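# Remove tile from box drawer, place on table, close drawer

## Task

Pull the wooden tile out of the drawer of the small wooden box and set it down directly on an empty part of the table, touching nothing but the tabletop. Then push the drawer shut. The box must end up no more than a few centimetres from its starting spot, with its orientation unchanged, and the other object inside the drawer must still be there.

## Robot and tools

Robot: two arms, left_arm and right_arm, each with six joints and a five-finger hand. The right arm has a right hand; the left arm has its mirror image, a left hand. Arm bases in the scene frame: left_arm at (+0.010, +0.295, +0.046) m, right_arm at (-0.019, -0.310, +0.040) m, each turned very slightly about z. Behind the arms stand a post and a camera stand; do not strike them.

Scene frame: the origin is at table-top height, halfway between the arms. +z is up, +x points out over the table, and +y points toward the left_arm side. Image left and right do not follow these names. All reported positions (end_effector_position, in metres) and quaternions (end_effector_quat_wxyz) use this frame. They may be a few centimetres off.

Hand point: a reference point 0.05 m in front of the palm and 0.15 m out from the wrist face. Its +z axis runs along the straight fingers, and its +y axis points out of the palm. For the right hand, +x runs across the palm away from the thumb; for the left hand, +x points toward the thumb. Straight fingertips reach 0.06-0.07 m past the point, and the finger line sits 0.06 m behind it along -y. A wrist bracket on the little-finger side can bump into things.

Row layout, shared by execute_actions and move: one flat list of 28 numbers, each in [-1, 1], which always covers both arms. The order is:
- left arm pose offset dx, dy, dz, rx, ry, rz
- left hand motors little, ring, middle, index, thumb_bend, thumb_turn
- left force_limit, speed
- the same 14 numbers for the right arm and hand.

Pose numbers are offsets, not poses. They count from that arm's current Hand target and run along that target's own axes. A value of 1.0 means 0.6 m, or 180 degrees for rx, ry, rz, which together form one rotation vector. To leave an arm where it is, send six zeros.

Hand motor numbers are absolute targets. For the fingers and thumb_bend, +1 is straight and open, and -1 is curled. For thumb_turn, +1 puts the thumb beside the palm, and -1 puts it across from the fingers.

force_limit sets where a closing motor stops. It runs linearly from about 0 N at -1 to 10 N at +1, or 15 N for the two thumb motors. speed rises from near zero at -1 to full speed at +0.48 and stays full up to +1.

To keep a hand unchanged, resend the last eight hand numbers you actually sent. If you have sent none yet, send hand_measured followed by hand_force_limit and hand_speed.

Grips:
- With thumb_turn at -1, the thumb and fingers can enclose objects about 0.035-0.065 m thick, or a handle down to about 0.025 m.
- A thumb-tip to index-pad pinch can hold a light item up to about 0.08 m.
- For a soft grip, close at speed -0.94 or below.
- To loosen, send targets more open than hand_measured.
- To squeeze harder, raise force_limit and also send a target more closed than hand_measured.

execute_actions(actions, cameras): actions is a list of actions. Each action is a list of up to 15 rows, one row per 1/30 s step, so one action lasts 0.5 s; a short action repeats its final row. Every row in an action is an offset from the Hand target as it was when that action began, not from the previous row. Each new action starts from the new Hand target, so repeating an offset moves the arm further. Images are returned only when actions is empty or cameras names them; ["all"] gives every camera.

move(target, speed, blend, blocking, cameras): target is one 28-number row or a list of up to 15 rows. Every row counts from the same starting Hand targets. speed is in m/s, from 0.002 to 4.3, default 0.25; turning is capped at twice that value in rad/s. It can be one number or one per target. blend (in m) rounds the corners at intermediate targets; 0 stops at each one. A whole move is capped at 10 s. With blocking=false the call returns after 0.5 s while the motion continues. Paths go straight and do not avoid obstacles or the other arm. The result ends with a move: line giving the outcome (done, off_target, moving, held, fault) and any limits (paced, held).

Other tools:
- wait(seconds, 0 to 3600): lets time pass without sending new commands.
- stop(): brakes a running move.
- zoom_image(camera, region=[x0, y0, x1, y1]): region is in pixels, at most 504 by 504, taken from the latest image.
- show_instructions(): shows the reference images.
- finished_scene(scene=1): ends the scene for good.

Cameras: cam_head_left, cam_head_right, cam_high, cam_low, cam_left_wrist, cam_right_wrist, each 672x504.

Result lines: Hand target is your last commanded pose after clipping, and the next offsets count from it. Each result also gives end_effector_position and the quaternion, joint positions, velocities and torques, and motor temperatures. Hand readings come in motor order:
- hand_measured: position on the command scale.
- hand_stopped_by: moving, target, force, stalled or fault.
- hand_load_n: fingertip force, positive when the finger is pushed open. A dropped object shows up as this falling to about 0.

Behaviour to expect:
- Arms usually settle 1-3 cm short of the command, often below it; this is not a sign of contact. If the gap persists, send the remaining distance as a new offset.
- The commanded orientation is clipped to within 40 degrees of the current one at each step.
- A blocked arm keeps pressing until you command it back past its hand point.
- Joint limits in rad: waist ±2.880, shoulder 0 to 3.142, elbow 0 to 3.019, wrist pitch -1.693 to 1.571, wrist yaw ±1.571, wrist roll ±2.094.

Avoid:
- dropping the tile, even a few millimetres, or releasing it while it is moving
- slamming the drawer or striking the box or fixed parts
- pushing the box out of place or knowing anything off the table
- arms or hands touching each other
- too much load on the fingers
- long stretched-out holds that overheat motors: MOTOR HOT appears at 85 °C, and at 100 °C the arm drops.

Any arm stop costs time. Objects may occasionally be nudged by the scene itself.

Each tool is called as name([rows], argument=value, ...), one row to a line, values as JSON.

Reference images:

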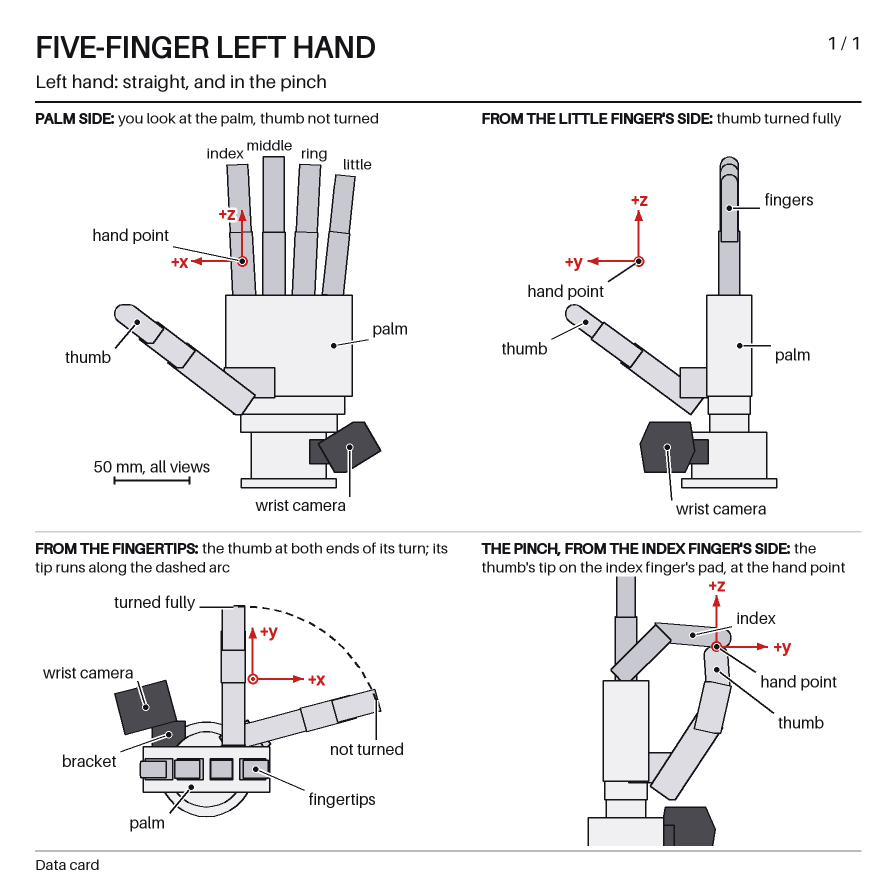

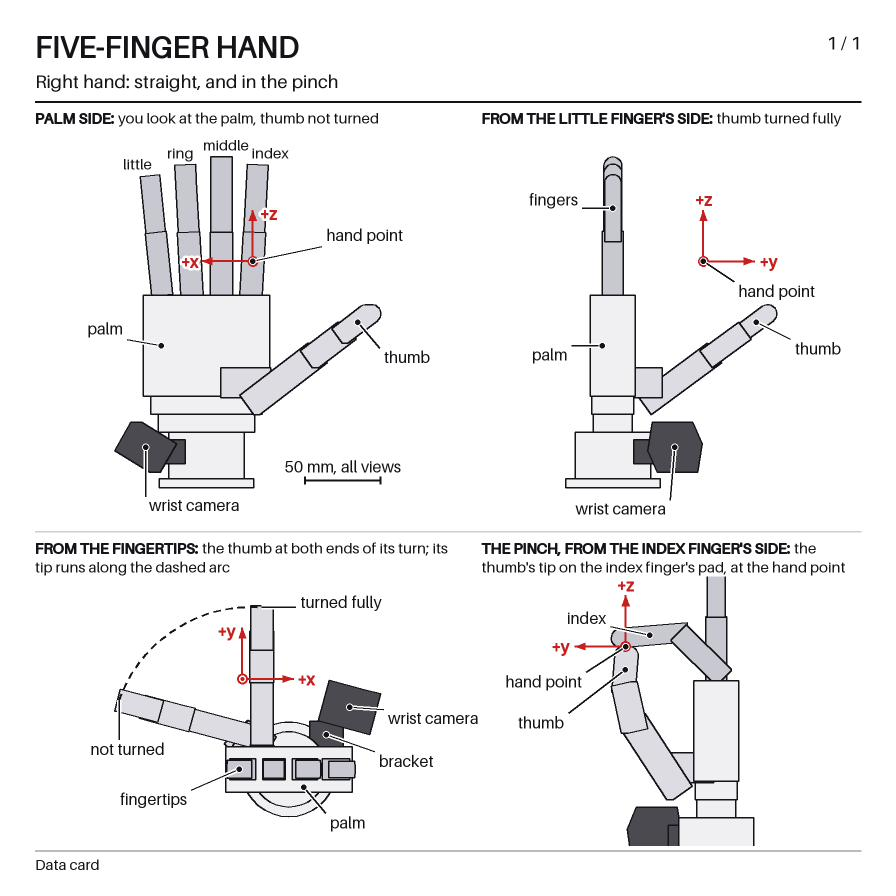

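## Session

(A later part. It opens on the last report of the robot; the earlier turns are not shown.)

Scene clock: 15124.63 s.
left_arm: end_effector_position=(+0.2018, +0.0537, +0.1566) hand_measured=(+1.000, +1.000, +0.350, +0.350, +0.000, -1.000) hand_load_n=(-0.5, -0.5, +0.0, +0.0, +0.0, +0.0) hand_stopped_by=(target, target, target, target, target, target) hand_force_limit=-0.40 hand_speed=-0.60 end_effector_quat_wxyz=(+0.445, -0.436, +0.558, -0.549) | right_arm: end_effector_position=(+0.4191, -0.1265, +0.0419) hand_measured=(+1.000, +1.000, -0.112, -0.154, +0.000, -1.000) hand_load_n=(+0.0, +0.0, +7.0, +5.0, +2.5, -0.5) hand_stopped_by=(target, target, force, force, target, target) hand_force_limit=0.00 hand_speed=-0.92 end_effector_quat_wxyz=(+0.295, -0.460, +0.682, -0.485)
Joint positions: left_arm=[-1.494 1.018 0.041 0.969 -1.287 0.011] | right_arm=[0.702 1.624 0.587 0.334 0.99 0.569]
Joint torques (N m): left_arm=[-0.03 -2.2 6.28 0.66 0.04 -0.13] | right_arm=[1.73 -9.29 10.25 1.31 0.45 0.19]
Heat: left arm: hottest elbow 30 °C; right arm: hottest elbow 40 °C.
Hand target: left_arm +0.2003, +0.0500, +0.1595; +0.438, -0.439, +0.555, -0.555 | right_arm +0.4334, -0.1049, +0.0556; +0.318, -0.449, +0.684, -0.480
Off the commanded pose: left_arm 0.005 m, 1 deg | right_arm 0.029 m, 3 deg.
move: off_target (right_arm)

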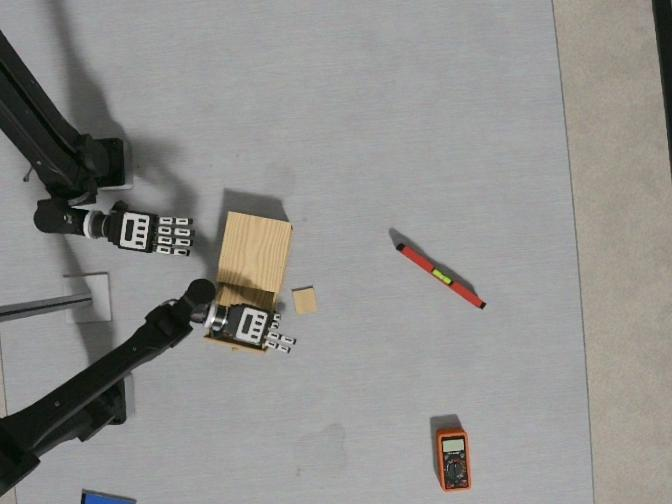

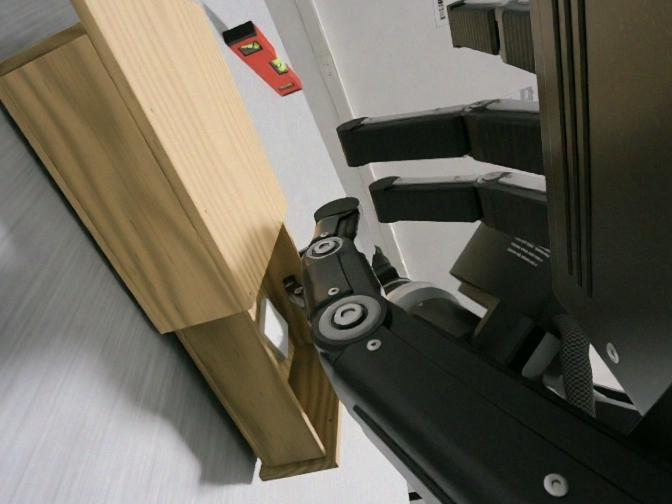

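move(target=[0,0,0,0,0,0,1,1,0.35,0.35,0,-1,-0.4,-0.6,0,0,0,0,-0.0131,-0.0047,1,1,-0.3,-0.3,0,-1,0.0,-0.92], speed=0.04, cameras=["cam_high","cam_left_wrist"])

zoom_image(camera="cam_left_wrist", region=[150, 270, 350, 420])

zoom_image(camera="cam_high", region=[205, 265, 295, 355])

Scene clock: 15175.77 s.
left_arm: end_effector_position=(+0.2018, +0.0537, +0.1566) hand_measured=(+1.000, +1.000, +0.350, +0.350, +0.000, -1.000) hand_load_n=(+0.0, +0.0, +0.0, +0.0, +0.0, +0.0) hand_stopped_by=(target, target, target, target, target, target) hand_force_limit=-0.40 hand_speed=-0.60 end_effector_quat_wxyz=(+0.445, -0.436, +0.558, -0.549) | right_arm: end_effector_position=(+0.4230, -0.1157, +0.0446) hand_measured=(+1.000, +1.000, -0.112, -0.154, +0.000, -1.000) hand_load_n=(+0.0, +0.0, +6.0, +6.0, +2.5, +0.0) hand_stopped_by=(target, target, force, force, target, target) hand_force_limit=0.00 hand_speed=-0.92 end_effector_quat_wxyz=(+0.312, -0.471, +0.676, -0.473)
Joint positions: left_arm=[-1.494 1.018 0.041 0.969 -1.287 0.011] | right_arm=[0.702 1.624 0.587 0.378 0.947 0.535]
Joint torques (N m): left_arm=[-0.15 -2.14 6.34 0.68 0.04 -0.12] | right_arm=[0.85 -9.76 8.43 2.29 0.35 -0.07]
Heat: left arm: hottest elbow 30 °C; right arm: hottest elbow 42 °C.
Hand target: left_arm +0.2003, +0.0500, +0.1595; +0.438, -0.439, +0.555, -0.555 | right_arm +0.4334, -0.1049, +0.0556; +0.329, -0.463, +0.674, -0.473
Off the commanded pose: left_arm 0.005 m, 1 deg | right_arm 0.019 m, 2 deg.
move: off_target (right_arm)

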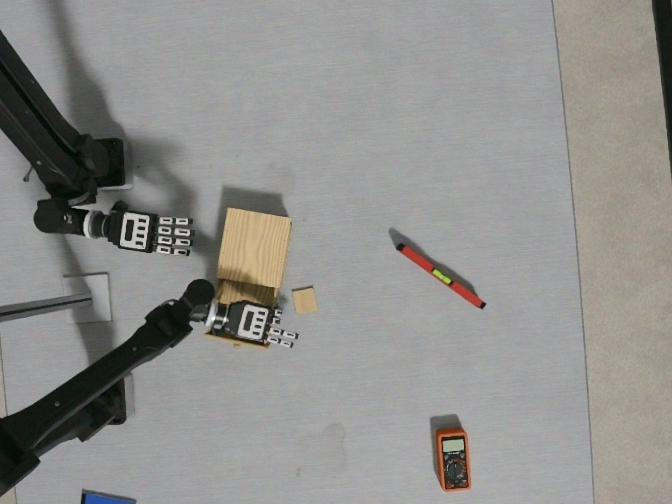

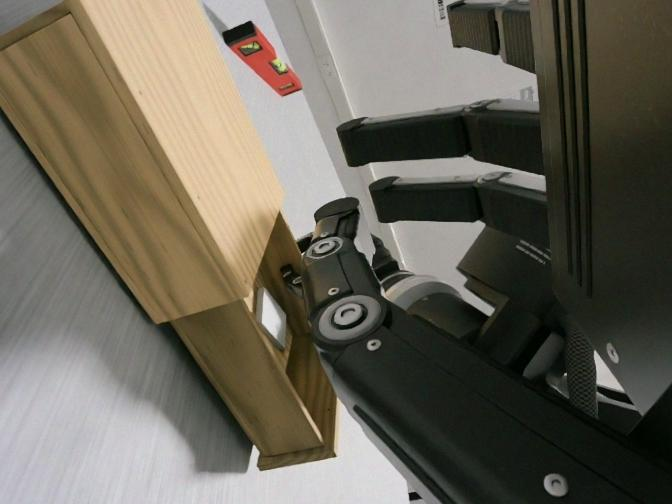

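Scaled by 2.520 from the camera's image (finer frame: 960x720).

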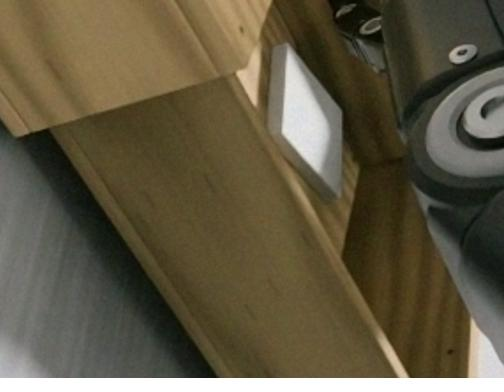

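Scaled by 5.600 from the camera's image (finer frame: 960x720).

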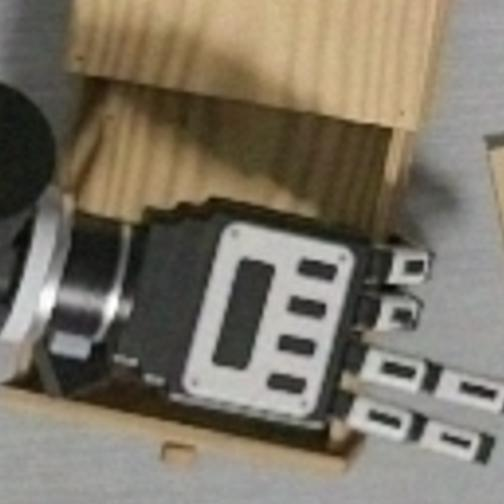

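zoom_image(camera="cam_high", region=[240, 325, 275, 360])

zoom_image(camera="cam_high", region=[210, 265, 245, 300])

zoom_image(camera="cam_high", region=[255, 265, 290, 300])

zoom_image(camera="cam_left_wrist", region=[130, 260, 360, 504])

Scaled by 14.400 from the camera's image (finer frame: 960x720).

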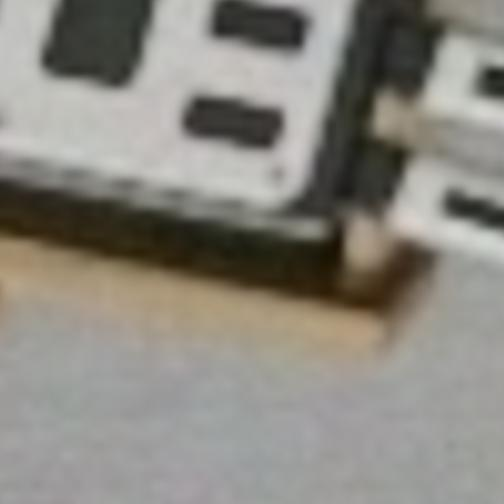

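Scaled by 14.400 from the camera's image (finer frame: 960x720).

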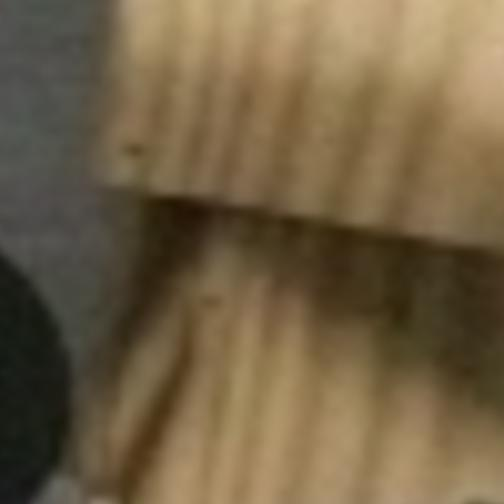

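Scaled by 14.400 from the camera's image (finer frame: 960x720).

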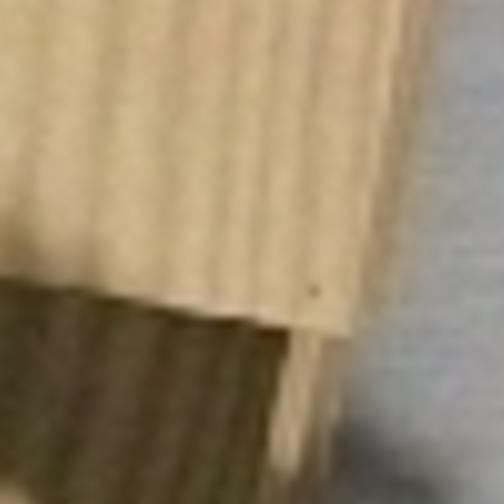

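Scaled by 2.066 from the camera's image (finer frame: 960x720).

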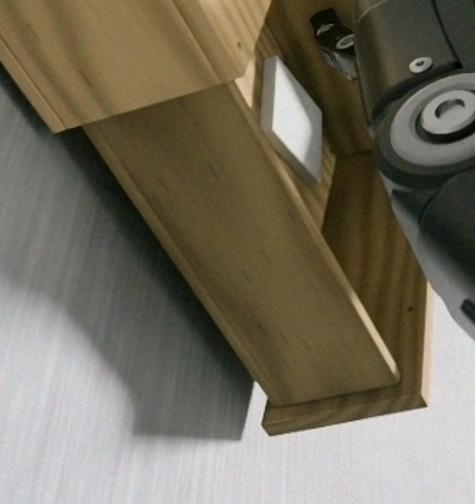

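move([
  [0,-0.283,0,0,0,0,1,1,0.35,0.35,0,-1,-0.4,-0.6,0,0,0,0,0,0,1,1,-0.3,-0.3,0,-1,0.0,-0.92],
  [-0.2635,-0.2333,0.3145,-0.3827,-0.3887,-0.3880,1,1,1,1,1,1,0,-0.3,0,0,0,0,0,0,1,1,-0.3,-0.3,0,-1,0.0,-0.92],
], speed=0.12, blend=0.04, cameras=["cam_high","cam_head_left","cam_left_wrist"])

Scene clock: 15303.07 s.
left_arm: end_effector_position=(+0.4002, +0.1571, +0.2835) hand_measured=(+1.000, +1.000, +0.350, +0.350, +0.000, -1.000) hand_load_n=(+0.0, +0.0, +0.0, +0.0, +0.0, +0.0) hand_stopped_by=(target, target, target, target, target, target) hand_force_limit=-0.40 hand_speed=-0.60 end_effector_quat_wxyz=(-0.016, +0.990, -0.137, +0.003) | right_arm: end_effector_position=(+0.4231, -0.1157, +0.0446) hand_measured=(+1.000, +1.000, -0.112, -0.154, +0.000, -1.000) hand_load_n=(+0.0, -0.5, +6.0, +6.0, +2.5, +0.0) hand_stopped_by=(target, target, force, force, target, target) hand_force_limit=0.00 hand_speed=-0.92 end_effector_quat_wxyz=(+0.312, -0.471, +0.676, -0.473)
Joint positions: left_arm=[-0.182 1.338 1.318 -1.548 -0.032 -1.499] | right_arm=[0.702 1.624 0.587 0.379 0.947 0.534]
Joint torques (N m): left_arm=[0.85 -9.52 13.11 -0.21 0.06 -0.13] | right_arm=[0.85 -9.76 8.43 2.32 0.34 -0.04]
Heat: left arm: hottest elbow 32 °C; right arm: hottest elbow 40 °C.
Hand target: left_arm +0.4152, +0.1573, +0.2996; -0.014, +0.992, -0.125, +0.016 (not the last commanded pose) | right_arm +0.4335, -0.1049, +0.0557; +0.329, -0.463, +0.674, -0.473
Off the commanded pose: left_arm 0.026 m, 4 deg | right_arm 0.019 m, 2 deg.
move: off_target (left_arm; path cut at 10 s); path passed 1 of 2 targets; target 2's new numbers were not sent
Images, in order (width x height): cam_head_left 672x504, cam_high 672x504, cam_left_wrist 672x504.

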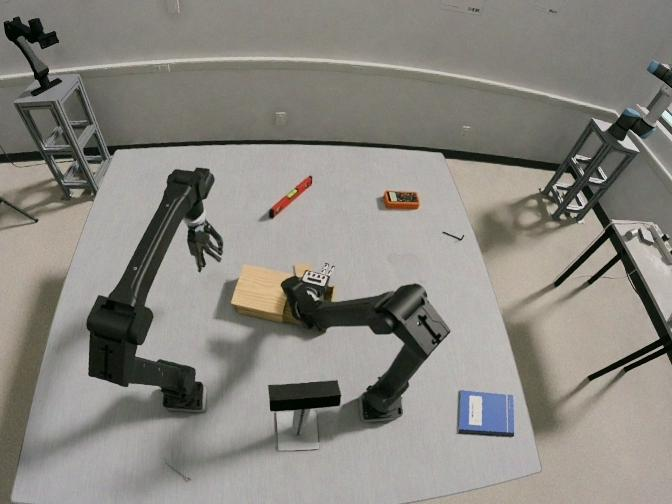

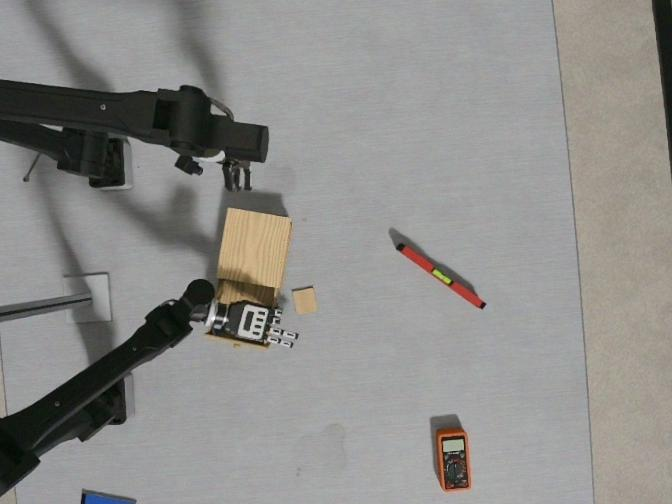

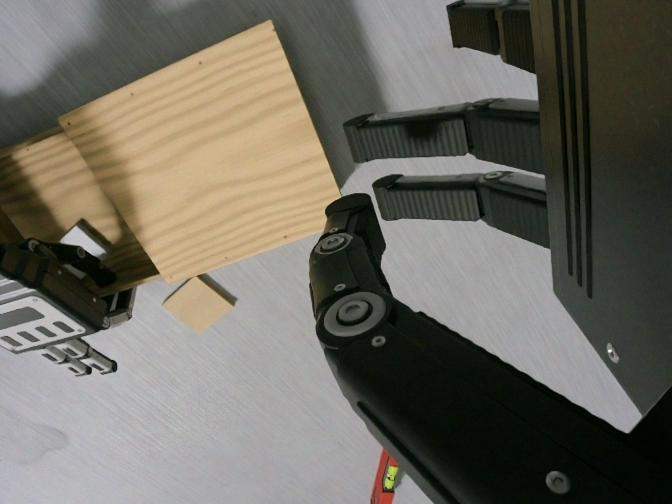

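zoom_image(camera="cam_left_wrist", region=[0, 80, 200, 320])

Scaled by 2.100 from the camera's image (finer frame: 960x720).

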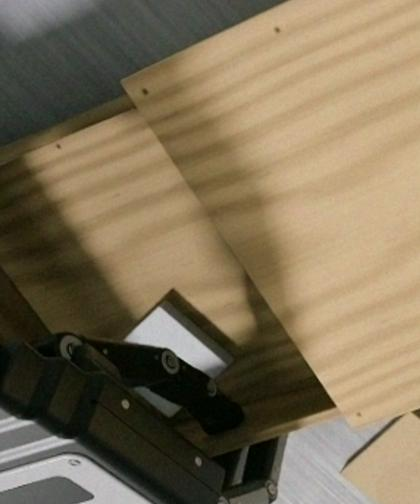

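move(target=[0.033,0.0263,0.2237,-0.01,-0.0092,-0.0099,1,1,1,1,1,1,0,-0.3,0,0,0,0,0,0,1,1,-0.3,-0.3,0,-1,0.0,-0.92], speed=0.12, cameras=["cam_high","cam_head_left","cam_left_wrist","cam_low"])

Scene clock: 15333.57 s.
left_arm: end_effector_position=(+0.4342, +0.1451, +0.1718) hand_measured=(+1.000, +1.000, +1.000, +1.000, +1.000, +1.000) hand_load_n=(+0.0, +0.0, +0.0, +0.0, +0.0, +0.0) hand_stopped_by=(target, target, target, target, target, target) hand_force_limit=0.00 hand_speed=-0.30 end_effector_quat_wxyz=(-0.001, +0.994, -0.112, +0.001) | right_arm: end_effector_position=(+0.4231, -0.1157, +0.0446) hand_measured=(+1.000, +1.000, -0.112, -0.154, +0.000, -1.000) hand_load_n=(+0.0, +0.0, +6.0, +6.0, +2.5, +0.0) hand_stopped_by=(target, target, force, force, target, target) hand_force_limit=0.00 hand_speed=-0.92 end_effector_quat_wxyz=(+0.312, -0.471, +0.676, -0.473)
Joint positions: left_arm=[-0.184 1.474 1.154 -1.248 -0.002 -1.55] | right_arm=[0.702 1.624 0.587 0.379 0.947 0.534]
Joint torques (N m): left_arm=[-0.44 -11.81 7.83 0.57 0.09 -0.13] | right_arm=[0.91 -9.82 8.43 2.32 0.34 -0.05]
Motor temperatures (°C): left_arm=[26 27 37 27 25 29] | right_arm=[29 30 40 25 27 29]
Heat: left arm: hottest elbow 37 °C; right arm: hottest elbow 40 °C.
Hand target: left_arm +0.4350, +0.1402, +0.1658; +0.000, +0.994, -0.110, +0.000 | right_arm +0.4335, -0.1049, +0.0557; +0.329, -0.463, +0.674, -0.473
Off the commanded pose: left_arm 0.008 m, 0 deg | right_arm 0.019 m, 2 deg.
move: done
Images, in order (width x height): cam_head_left 672x504, cam_high 672x504, cam_low 672x504, cam_left_wrist 672x504.

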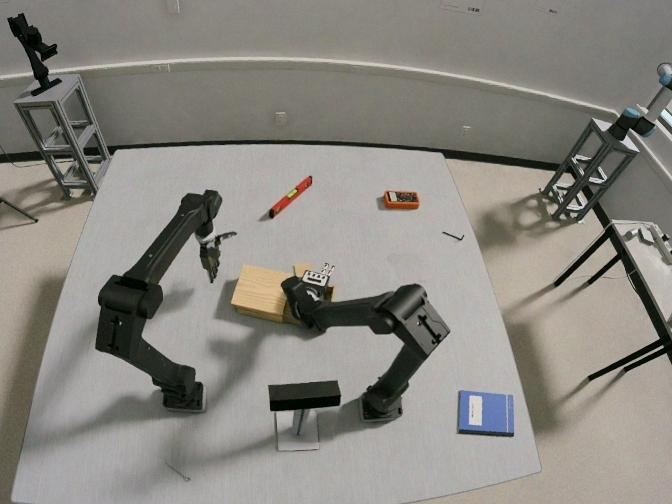

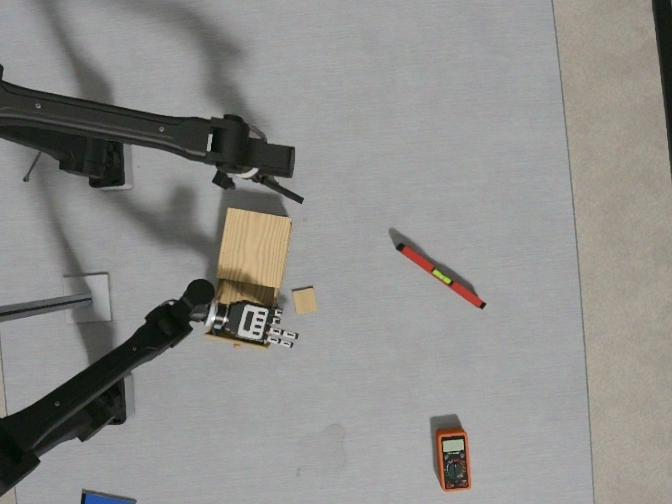

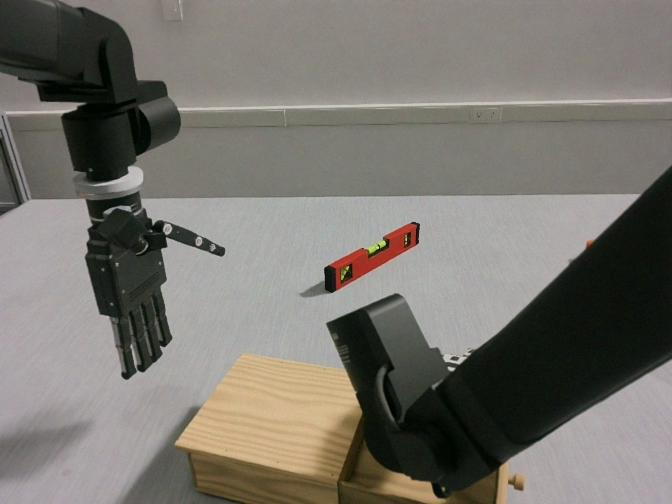

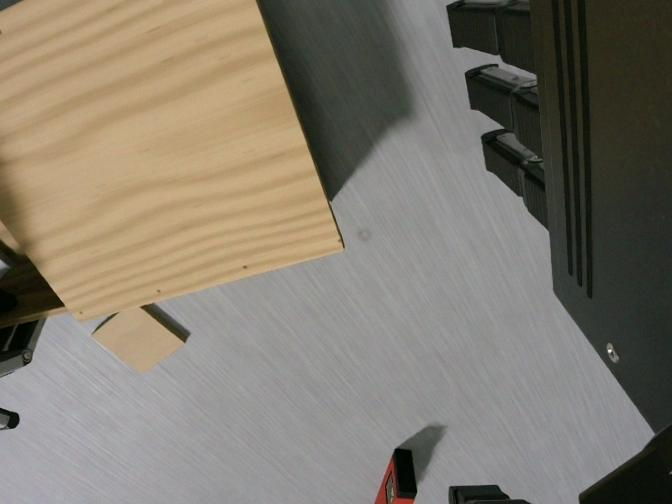

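move(target=[-0.0163,0.0036,0.1467,0,0,0,1,1,1,1,1,1,0,-0.3,0,0,0,0,0,0,1,1,-0.3,-0.3,0,-1,0.0,-0.92], speed=0.1, cameras=["cam_high","cam_head_left","cam_left_wrist","cam_low"])

Scene clock: 15346.90 s.
left_arm: end_effector_position=(+0.4258, +0.1447, +0.0847) hand_measured=(+1.000, +1.000, +1.000, +1.000, +1.000, +1.000) hand_load_n=(+0.0, +0.0, +0.0, +0.0, +0.0, +0.0) hand_stopped_by=(target, target, target, target, target, target) hand_force_limit=0.00 hand_speed=-0.30 end_effector_quat_wxyz=(-0.001, +0.994, -0.112, +0.003) | right_arm: end_effector_position=(+0.4231, -0.1157, +0.0446) hand_measured=(+1.000, +1.000, -0.112, -0.154, +0.000, -1.000) hand_load_n=(+0.0, +0.0, +6.0, +6.0, +2.5, +0.0) hand_stopped_by=(target, target, force, force, target, target) hand_force_limit=0.00 hand_speed=-0.92 end_effector_quat_wxyz=(+0.312, -0.471, +0.676, -0.473)
Joint positions: left_arm=[-0.189 1.554 0.992 -1.003 -0.002 -1.555] | right_arm=[0.702 1.624 0.587 0.379 0.947 0.534]
Joint torques (N m): left_arm=[-0.44 -11.22 6.87 0.62 0.07 -0.15] | right_arm=[0.85 -9.82 8.43 2.32 0.35 -0.05]
Heat: left arm: hottest elbow 35 °C; right arm: hottest elbow 40 °C.
Hand target: left_arm +0.4250, +0.1402, +0.0777; +0.000, +0.994, -0.110, +0.000 | right_arm +0.4335, -0.1049, +0.0557; +0.329, -0.463, +0.674, -0.473
Off the commanded pose: left_arm 0.008 m, 0 deg | right_arm 0.019 m, 2 deg.
move: done
Images, in order (width x height): cam_head_left 672x504, cam_high 672x504, cam_low 672x504, cam_left_wrist 672x504.

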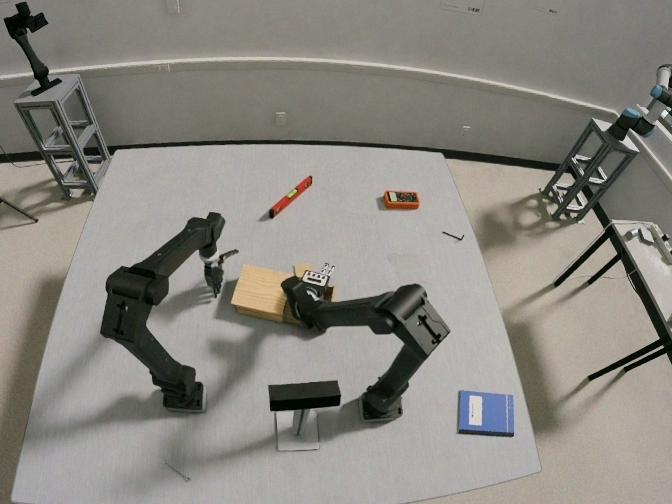

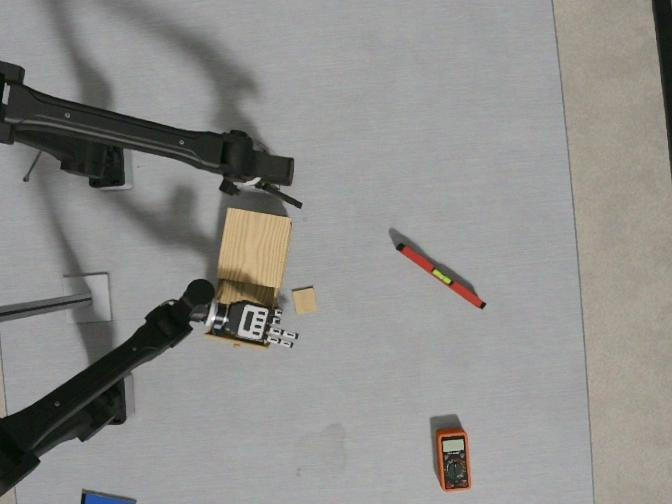

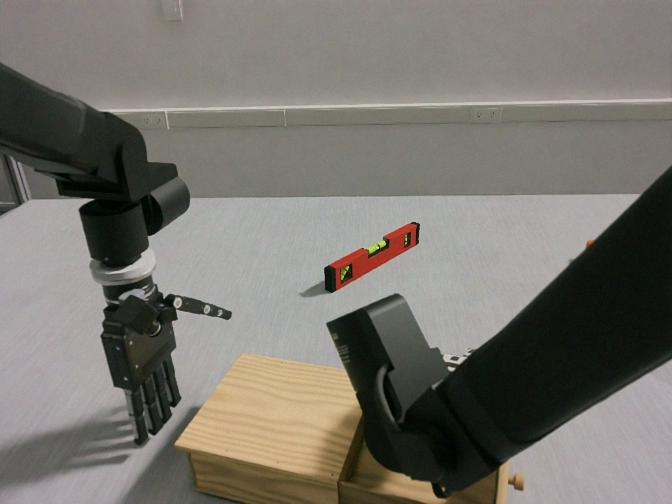

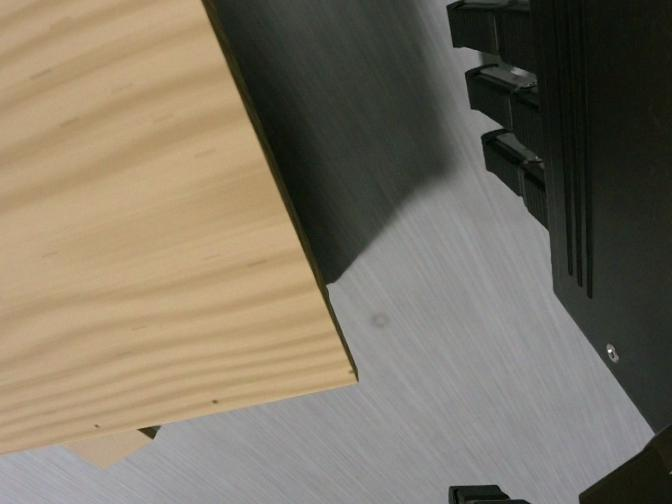

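move(target=[0,0.0667,0,0,0,0,1,1,1,1,1,1,0,-0.3,0,0,0,0,0,0,1,1,-0.3,-0.3,0,-1,0.0,-0.92], speed=0.1, cameras=["cam_high","cam_left_wrist","cam_low"])

Scene clock: 15358.33 s.
left_arm: end_effector_position=(+0.4140, +0.1025, +0.0848) hand_measured=(+1.000, +1.000, +1.000, +1.000, +1.000, +1.000) hand_load_n=(+0.0, +0.0, +0.0, +0.0, +0.0, +0.0) hand_stopped_by=(target, target, target, target, target, target) hand_force_limit=0.00 hand_speed=-0.30 end_effector_quat_wxyz=(+0.001, +0.993, -0.116, +0.002) | right_arm: end_effector_position=(+0.4231, -0.1157, +0.0446) hand_measured=(+1.000, +1.000, -0.112, -0.154, +0.000, -1.000) hand_load_n=(+0.0, +0.0, +6.0, +6.0, +2.5, +0.0) hand_stopped_by=(target, target, force, force, target, target) hand_force_limit=0.00 hand_speed=-0.92 end_effector_quat_wxyz=(+0.312, -0.471, +0.676, -0.473)
Joint positions: left_arm=[-0.295 1.554 0.992 -1.003 0 -1.653] | right_arm=[0.702 1.624 0.587 0.379 0.947 0.534]
Joint torques (N m): left_arm=[0.03 -11.16 7.32 0.58 0 -0.17] | right_arm=[0.85 -9.76 8.43 2.33 0.34 -0.04]
Heat: left arm: hottest elbow 34 °C; right arm: hottest elbow 40 °C.
Hand target: left_arm +0.4163, +0.1011, +0.0778; +0.000, +0.994, -0.110, +0.000 | right_arm +0.4335, -0.1049, +0.0557; +0.329, -0.463, +0.674, -0.473
Off the commanded pose: left_arm 0.008 m, 1 deg | right_arm 0.019 m, 2 deg.
move: done
Images, in order (width x height): cam_high 672x504, cam_low 672x504, cam_left_wrist 672x504.

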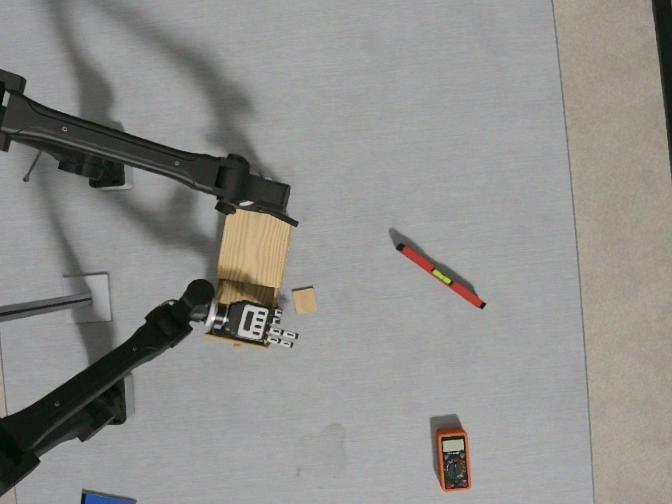

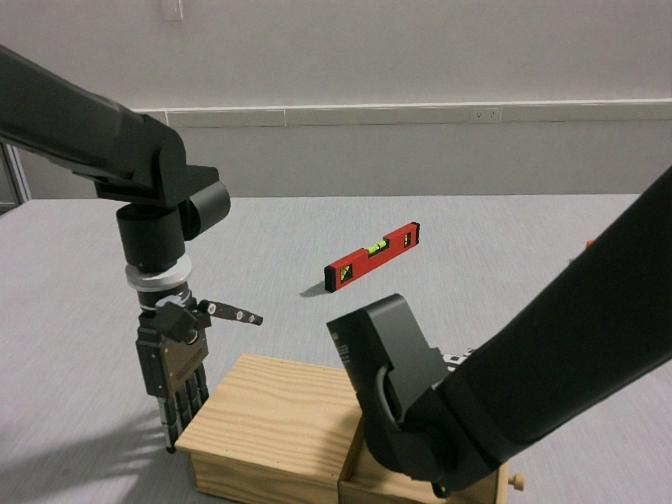

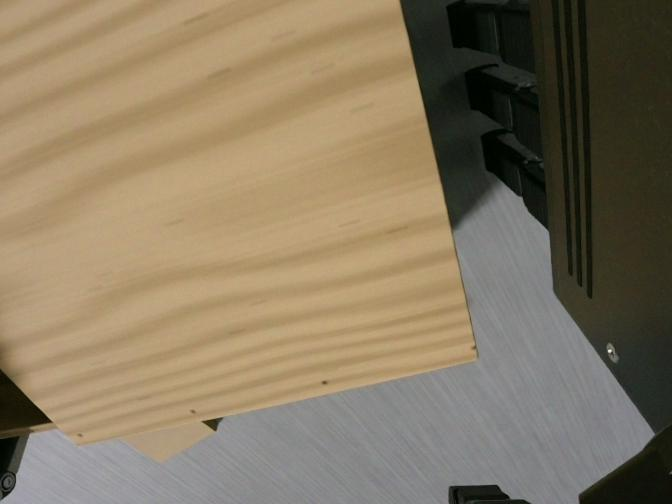

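move(target=[0,0.0167,0,0,0,0,1,1,1,1,1,1,0,-0.3,0,0,0,0,0,0,1,1,-0.3,-0.3,0,-1,0.0,-0.92], speed=0.05, cameras=["cam_high","cam_left_wrist","cam_low"])

Scene clock: 15367.63 s.
left_arm: end_effector_position=(+0.4116, +0.0953, +0.0839) hand_measured=(+1.000, +1.000, +1.000, +1.000, +1.000, +1.000) hand_load_n=(+0.0, +0.0, +0.0, +0.0, +0.0, +0.0) hand_stopped_by=(target, target, target, target, target, target) hand_force_limit=0.00 hand_speed=-0.30 end_effector_quat_wxyz=(+0.000, +0.994, -0.114, +0.001) | right_arm: end_effector_position=(+0.4231, -0.1157, +0.0446) hand_measured=(+1.000, +1.000, -0.112, -0.154, +0.000, -1.000) hand_load_n=(-0.5, +0.0, +6.0, +6.5, +2.5, +0.0) hand_stopped_by=(target, target, force, force, target, target) hand_force_limit=0.00 hand_speed=-0.92 end_effector_quat_wxyz=(+0.312, -0.471, +0.676, -0.473)
Joint positions: left_arm=[-0.314 1.557 0.992 -1.003 0 -1.677] | right_arm=[0.702 1.624 0.587 0.379 0.947 0.534]
Joint torques (N m): left_arm=[-0.26 -11.11 7.58 0.53 0 -0.13] | right_arm=[0.79 -9.76 8.42 2.3 0.34 -0.05]
Heat: left arm: hottest elbow 34 °C; right arm: hottest elbow 40 °C.
Hand target: left_arm +0.4140, +0.0913, +0.0777; +0.000, +0.994, -0.110, +0.000 | right_arm +0.4335, -0.1049, +0.0557; +0.329, -0.463, +0.674, -0.473
Off the commanded pose: left_arm 0.008 m, 1 deg | right_arm 0.019 m, 2 deg.
move: done
Images, in order (width x height): cam_high 672x504, cam_low 672x504, cam_left_wrist 672x504.

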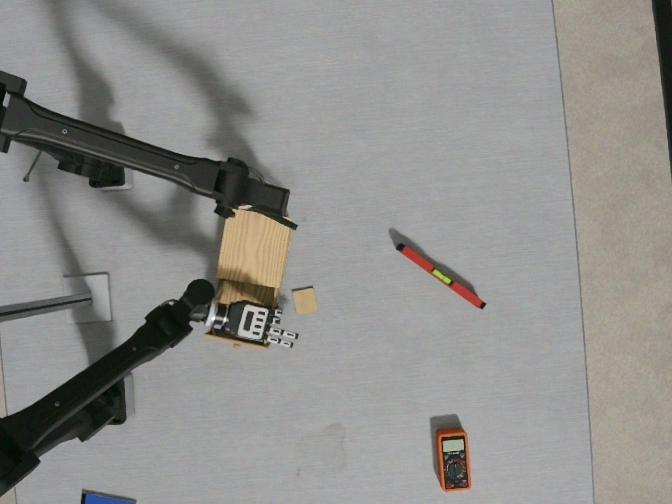

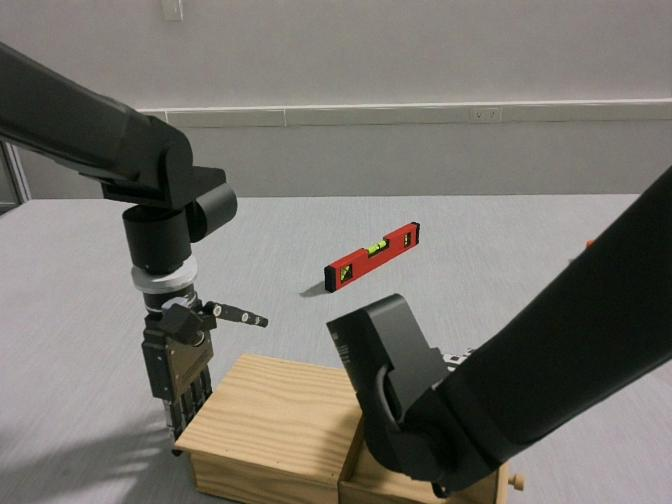

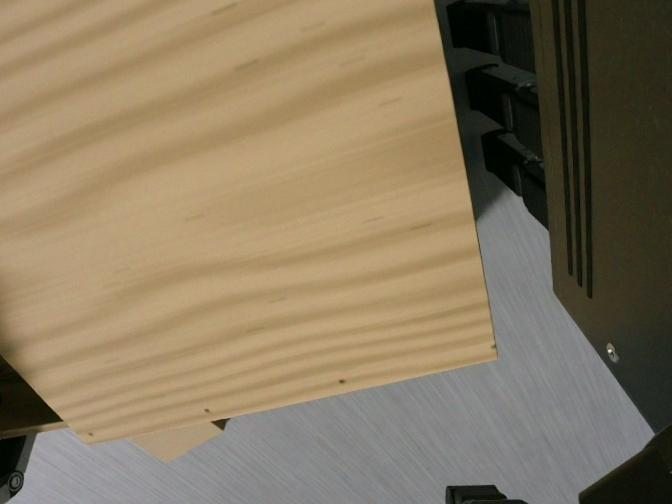

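move(target=[0,0.0167,0,0,0,0,1,1,1,1,1,1,0,-0.3,0,0,0,0,0,0,1,1,-0.3,-0.3,0,-1,0.0,-0.92], speed=0.05, cameras=["cam_left_wrist","cam_low"])

Scene clock: 15376.53 s.
left_arm: end_effector_position=(+0.4078, +0.0857, +0.0826) hand_measured=(+1.000, +1.000, +1.000, +1.000, +1.000, +1.000) hand_load_n=(+0.0, +0.0, +0.0, +0.0, +0.0, +0.5) hand_stopped_by=(target, target, target, target, target, target) hand_force_limit=0.00 hand_speed=-0.30 end_effector_quat_wxyz=(+0.000, +0.993, -0.114, +0.000) | right_arm: end_effector_position=(+0.4231, -0.1157, +0.0446) hand_measured=(+1.000, +1.000, -0.112, -0.154, +0.000, -1.000) hand_load_n=(+0.0, +0.0, +6.0, +6.5, +2.5, +0.0) hand_stopped_by=(target, target, force, force, target, target) hand_force_limit=0.00 hand_speed=-0.92 end_effector_quat_wxyz=(+0.312, -0.471, +0.676, -0.473)
Joint positions: left_arm=[-0.339 1.56 0.992 -1.003 0 -1.701] | right_arm=[0.702 1.624 0.587 0.379 0.947 0.534]
Joint torques (N m): left_arm=[-0.38 -11.16 7.88 0.53 0.01 -0.17] | right_arm=[0.85 -9.82 8.43 2.3 0.34 -0.04]
Heat: left arm: hottest elbow 33 °C; right arm: hottest elbow 40 °C.
Hand target: left_arm +0.4119, +0.0815, +0.0778; +0.000, +0.994, -0.110, +0.000 | right_arm +0.4335, -0.1049, +0.0557; +0.329, -0.463, +0.674, -0.473
Off the commanded pose: left_arm 0.008 m, 1 deg | right_arm 0.019 m, 2 deg.
move: done
Images, in order (width x height): cam_low 672x504, cam_left_wrist 672x504.

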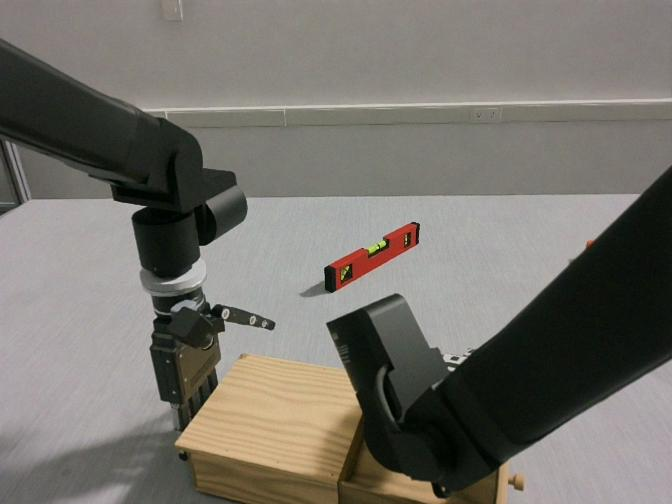

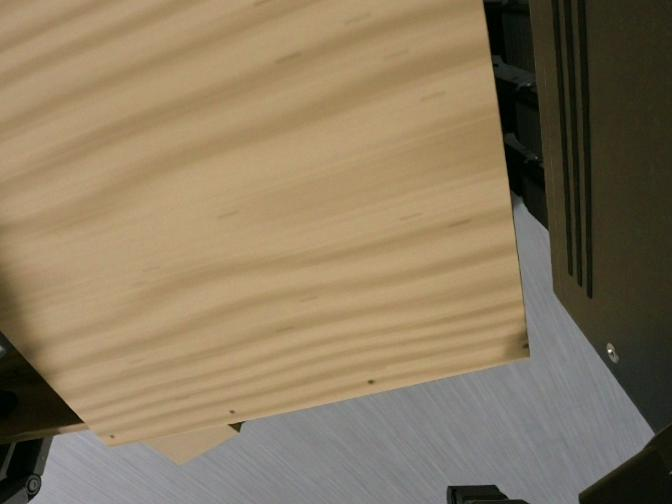

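move(target=[0,0.01,0,0,0,0,1,1,1,1,1,1,0,-0.3,0,0,0,0,0,0,1,1,-0.3,-0.3,0,-1,0.0,-0.92], speed=0.05, cameras=["cam_left_wrist","cam_low"])

zoom_image(camera="cam_low", region=[120, 300, 340, 504])

Scene clock: 15383.80 s.
left_arm: end_effector_position=(+0.4059, +0.0812, +0.0816) hand_measured=(+1.000, +1.000, +1.000, +1.000, +1.000, +1.000) hand_load_n=(+0.0, +0.0, +0.0, +0.0, +0.0, +0.0) hand_stopped_by=(target, target, target, target, target, target) hand_force_limit=0.00 hand_speed=-0.30 end_effector_quat_wxyz=(+0.000, +0.994, -0.113, -0.001) | right_arm: end_effector_position=(+0.4231, -0.1157, +0.0446) hand_measured=(+1.000, +1.000, -0.112, -0.154, +0.000, -1.000) hand_load_n=(+0.0, +0.0, +6.0, +6.0, +2.5, +0.0) hand_stopped_by=(target, target, force, force, target, target) hand_force_limit=0.00 hand_speed=-0.92 end_effector_quat_wxyz=(+0.312, -0.471, +0.676, -0.473)
Joint positions: left_arm=[-0.351 1.562 0.992 -1.003 0 -1.715] | right_arm=[0.702 1.624 0.587 0.379 0.947 0.534]
Joint torques (N m): left_arm=[-0.44 -11.22 8.1 0.51 0.01 -0.18] | right_arm=[0.79 -9.76 8.43 2.33 0.34 -0.05]
Heat: left arm: hottest elbow 33 °C; right arm: hottest elbow 40 °C.
Hand target: left_arm +0.4107, +0.0758, +0.0777; +0.000, +0.994, -0.109, +0.000 | right_arm +0.4335, -0.1049, +0.0557; +0.329, -0.463, +0.674, -0.473
Off the commanded pose: left_arm 0.008 m, 0 deg | right_arm 0.019 m, 2 deg.
move: done
Images, in order (width x height): cam_low 672x504, cam_left_wrist 672x504.

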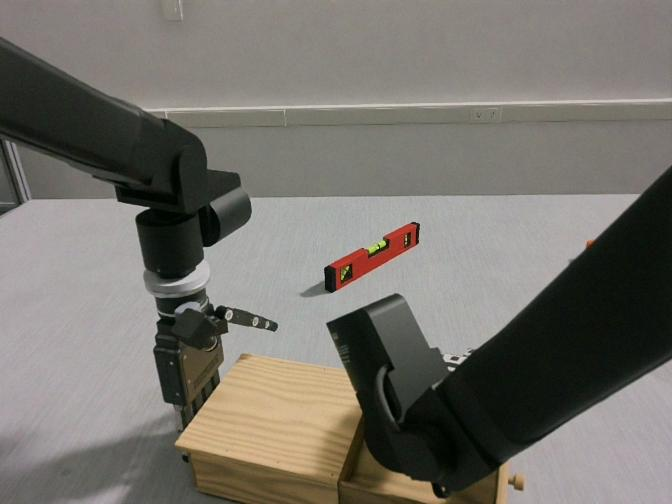

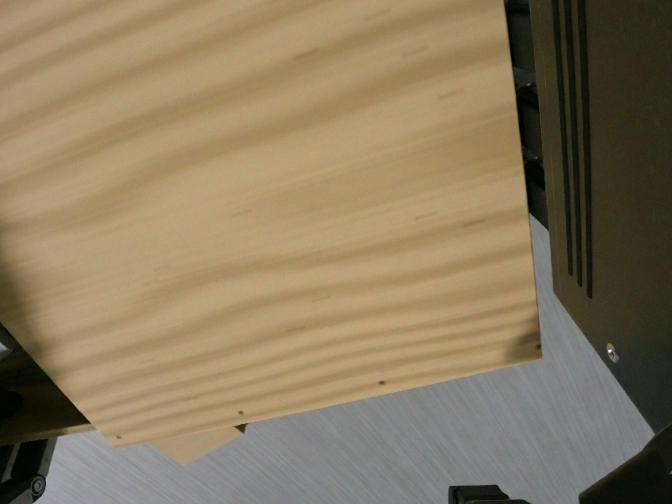

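Scaled by 2.291 from the camera's image (finer frame: 960x720).

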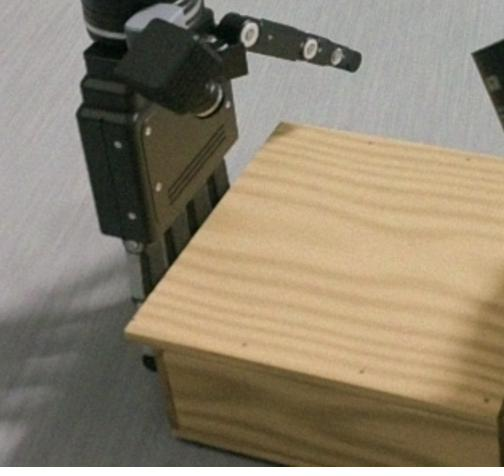

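move(target=[0,0.0083,0,0,0,0,1,1,1,1,1,1,0,-0.3,0,0,0,0,0,0,1,1,-0.3,-0.3,0,-1,0.0,-0.92], speed=0.05, cameras=["cam_low","cam_left_wrist"])

zoom_image(camera="cam_low", region=[120, 300, 340, 504])

Scene clock: 15393.50 s.
left_arm: end_effector_position=(+0.4050, +0.0788, +0.0814) hand_measured=(+1.000, +1.000, +1.000, +1.000, +1.000, +1.000) hand_load_n=(+0.0, +0.0, +0.0, +0.0, +0.0, +0.0) hand_stopped_by=(target, target, target, target, target, target) hand_force_limit=0.00 hand_speed=-0.30 end_effector_quat_wxyz=(-0.001, +0.994, -0.113, -0.001) | right_arm: end_effector_position=(+0.4230, -0.1158, +0.0444) hand_measured=(+1.000, +1.000, -0.112, -0.154, +0.000, -1.000) hand_load_n=(+0.0, +0.0, +6.0, +6.5, +2.5, +0.0) hand_stopped_by=(target, target, force, force, target, target) hand_force_limit=0.00 hand_speed=-0.92 end_effector_quat_wxyz=(+0.311, -0.472, +0.675, -0.474)
Joint positions: left_arm=[-0.358 1.562 0.992 -1.003 -0.002 -1.724] | right_arm=[0.702 1.624 0.587 0.379 0.947 0.532]
Joint torques (N m): left_arm=[-0.73 -11.05 8.25 0.46 0.08 -0.16] | right_arm=[0.85 -9.82 8.4 2.32 0.34 -0.02]
Heat: left arm: hottest elbow 33 °C; right arm: hottest elbow 39 °C.
Hand target: left_arm +0.4096, +0.0709, +0.0777; +0.000, +0.994, -0.109, +0.000 | right_arm +0.4335, -0.1048, +0.0558; +0.329, -0.463, +0.674, -0.473
Off the commanded pose: left_arm 0.010 m, 0 deg | right_arm 0.019 m, 2 deg.
move: done

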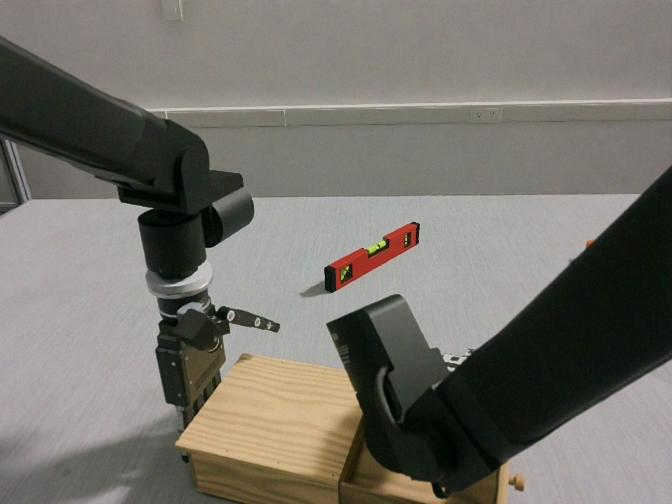

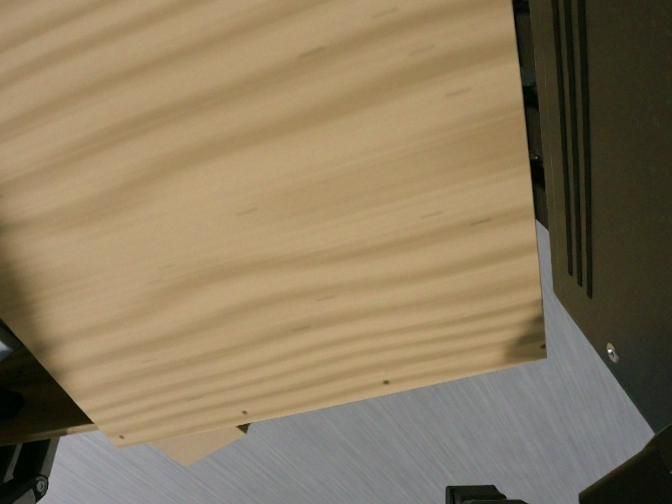

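Scaled by 2.291 from the camera's image (finer frame: 960x720).

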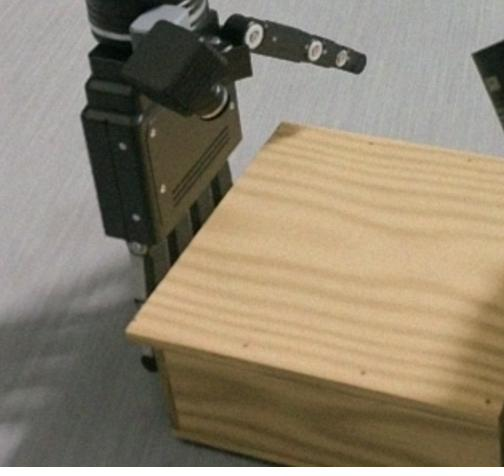

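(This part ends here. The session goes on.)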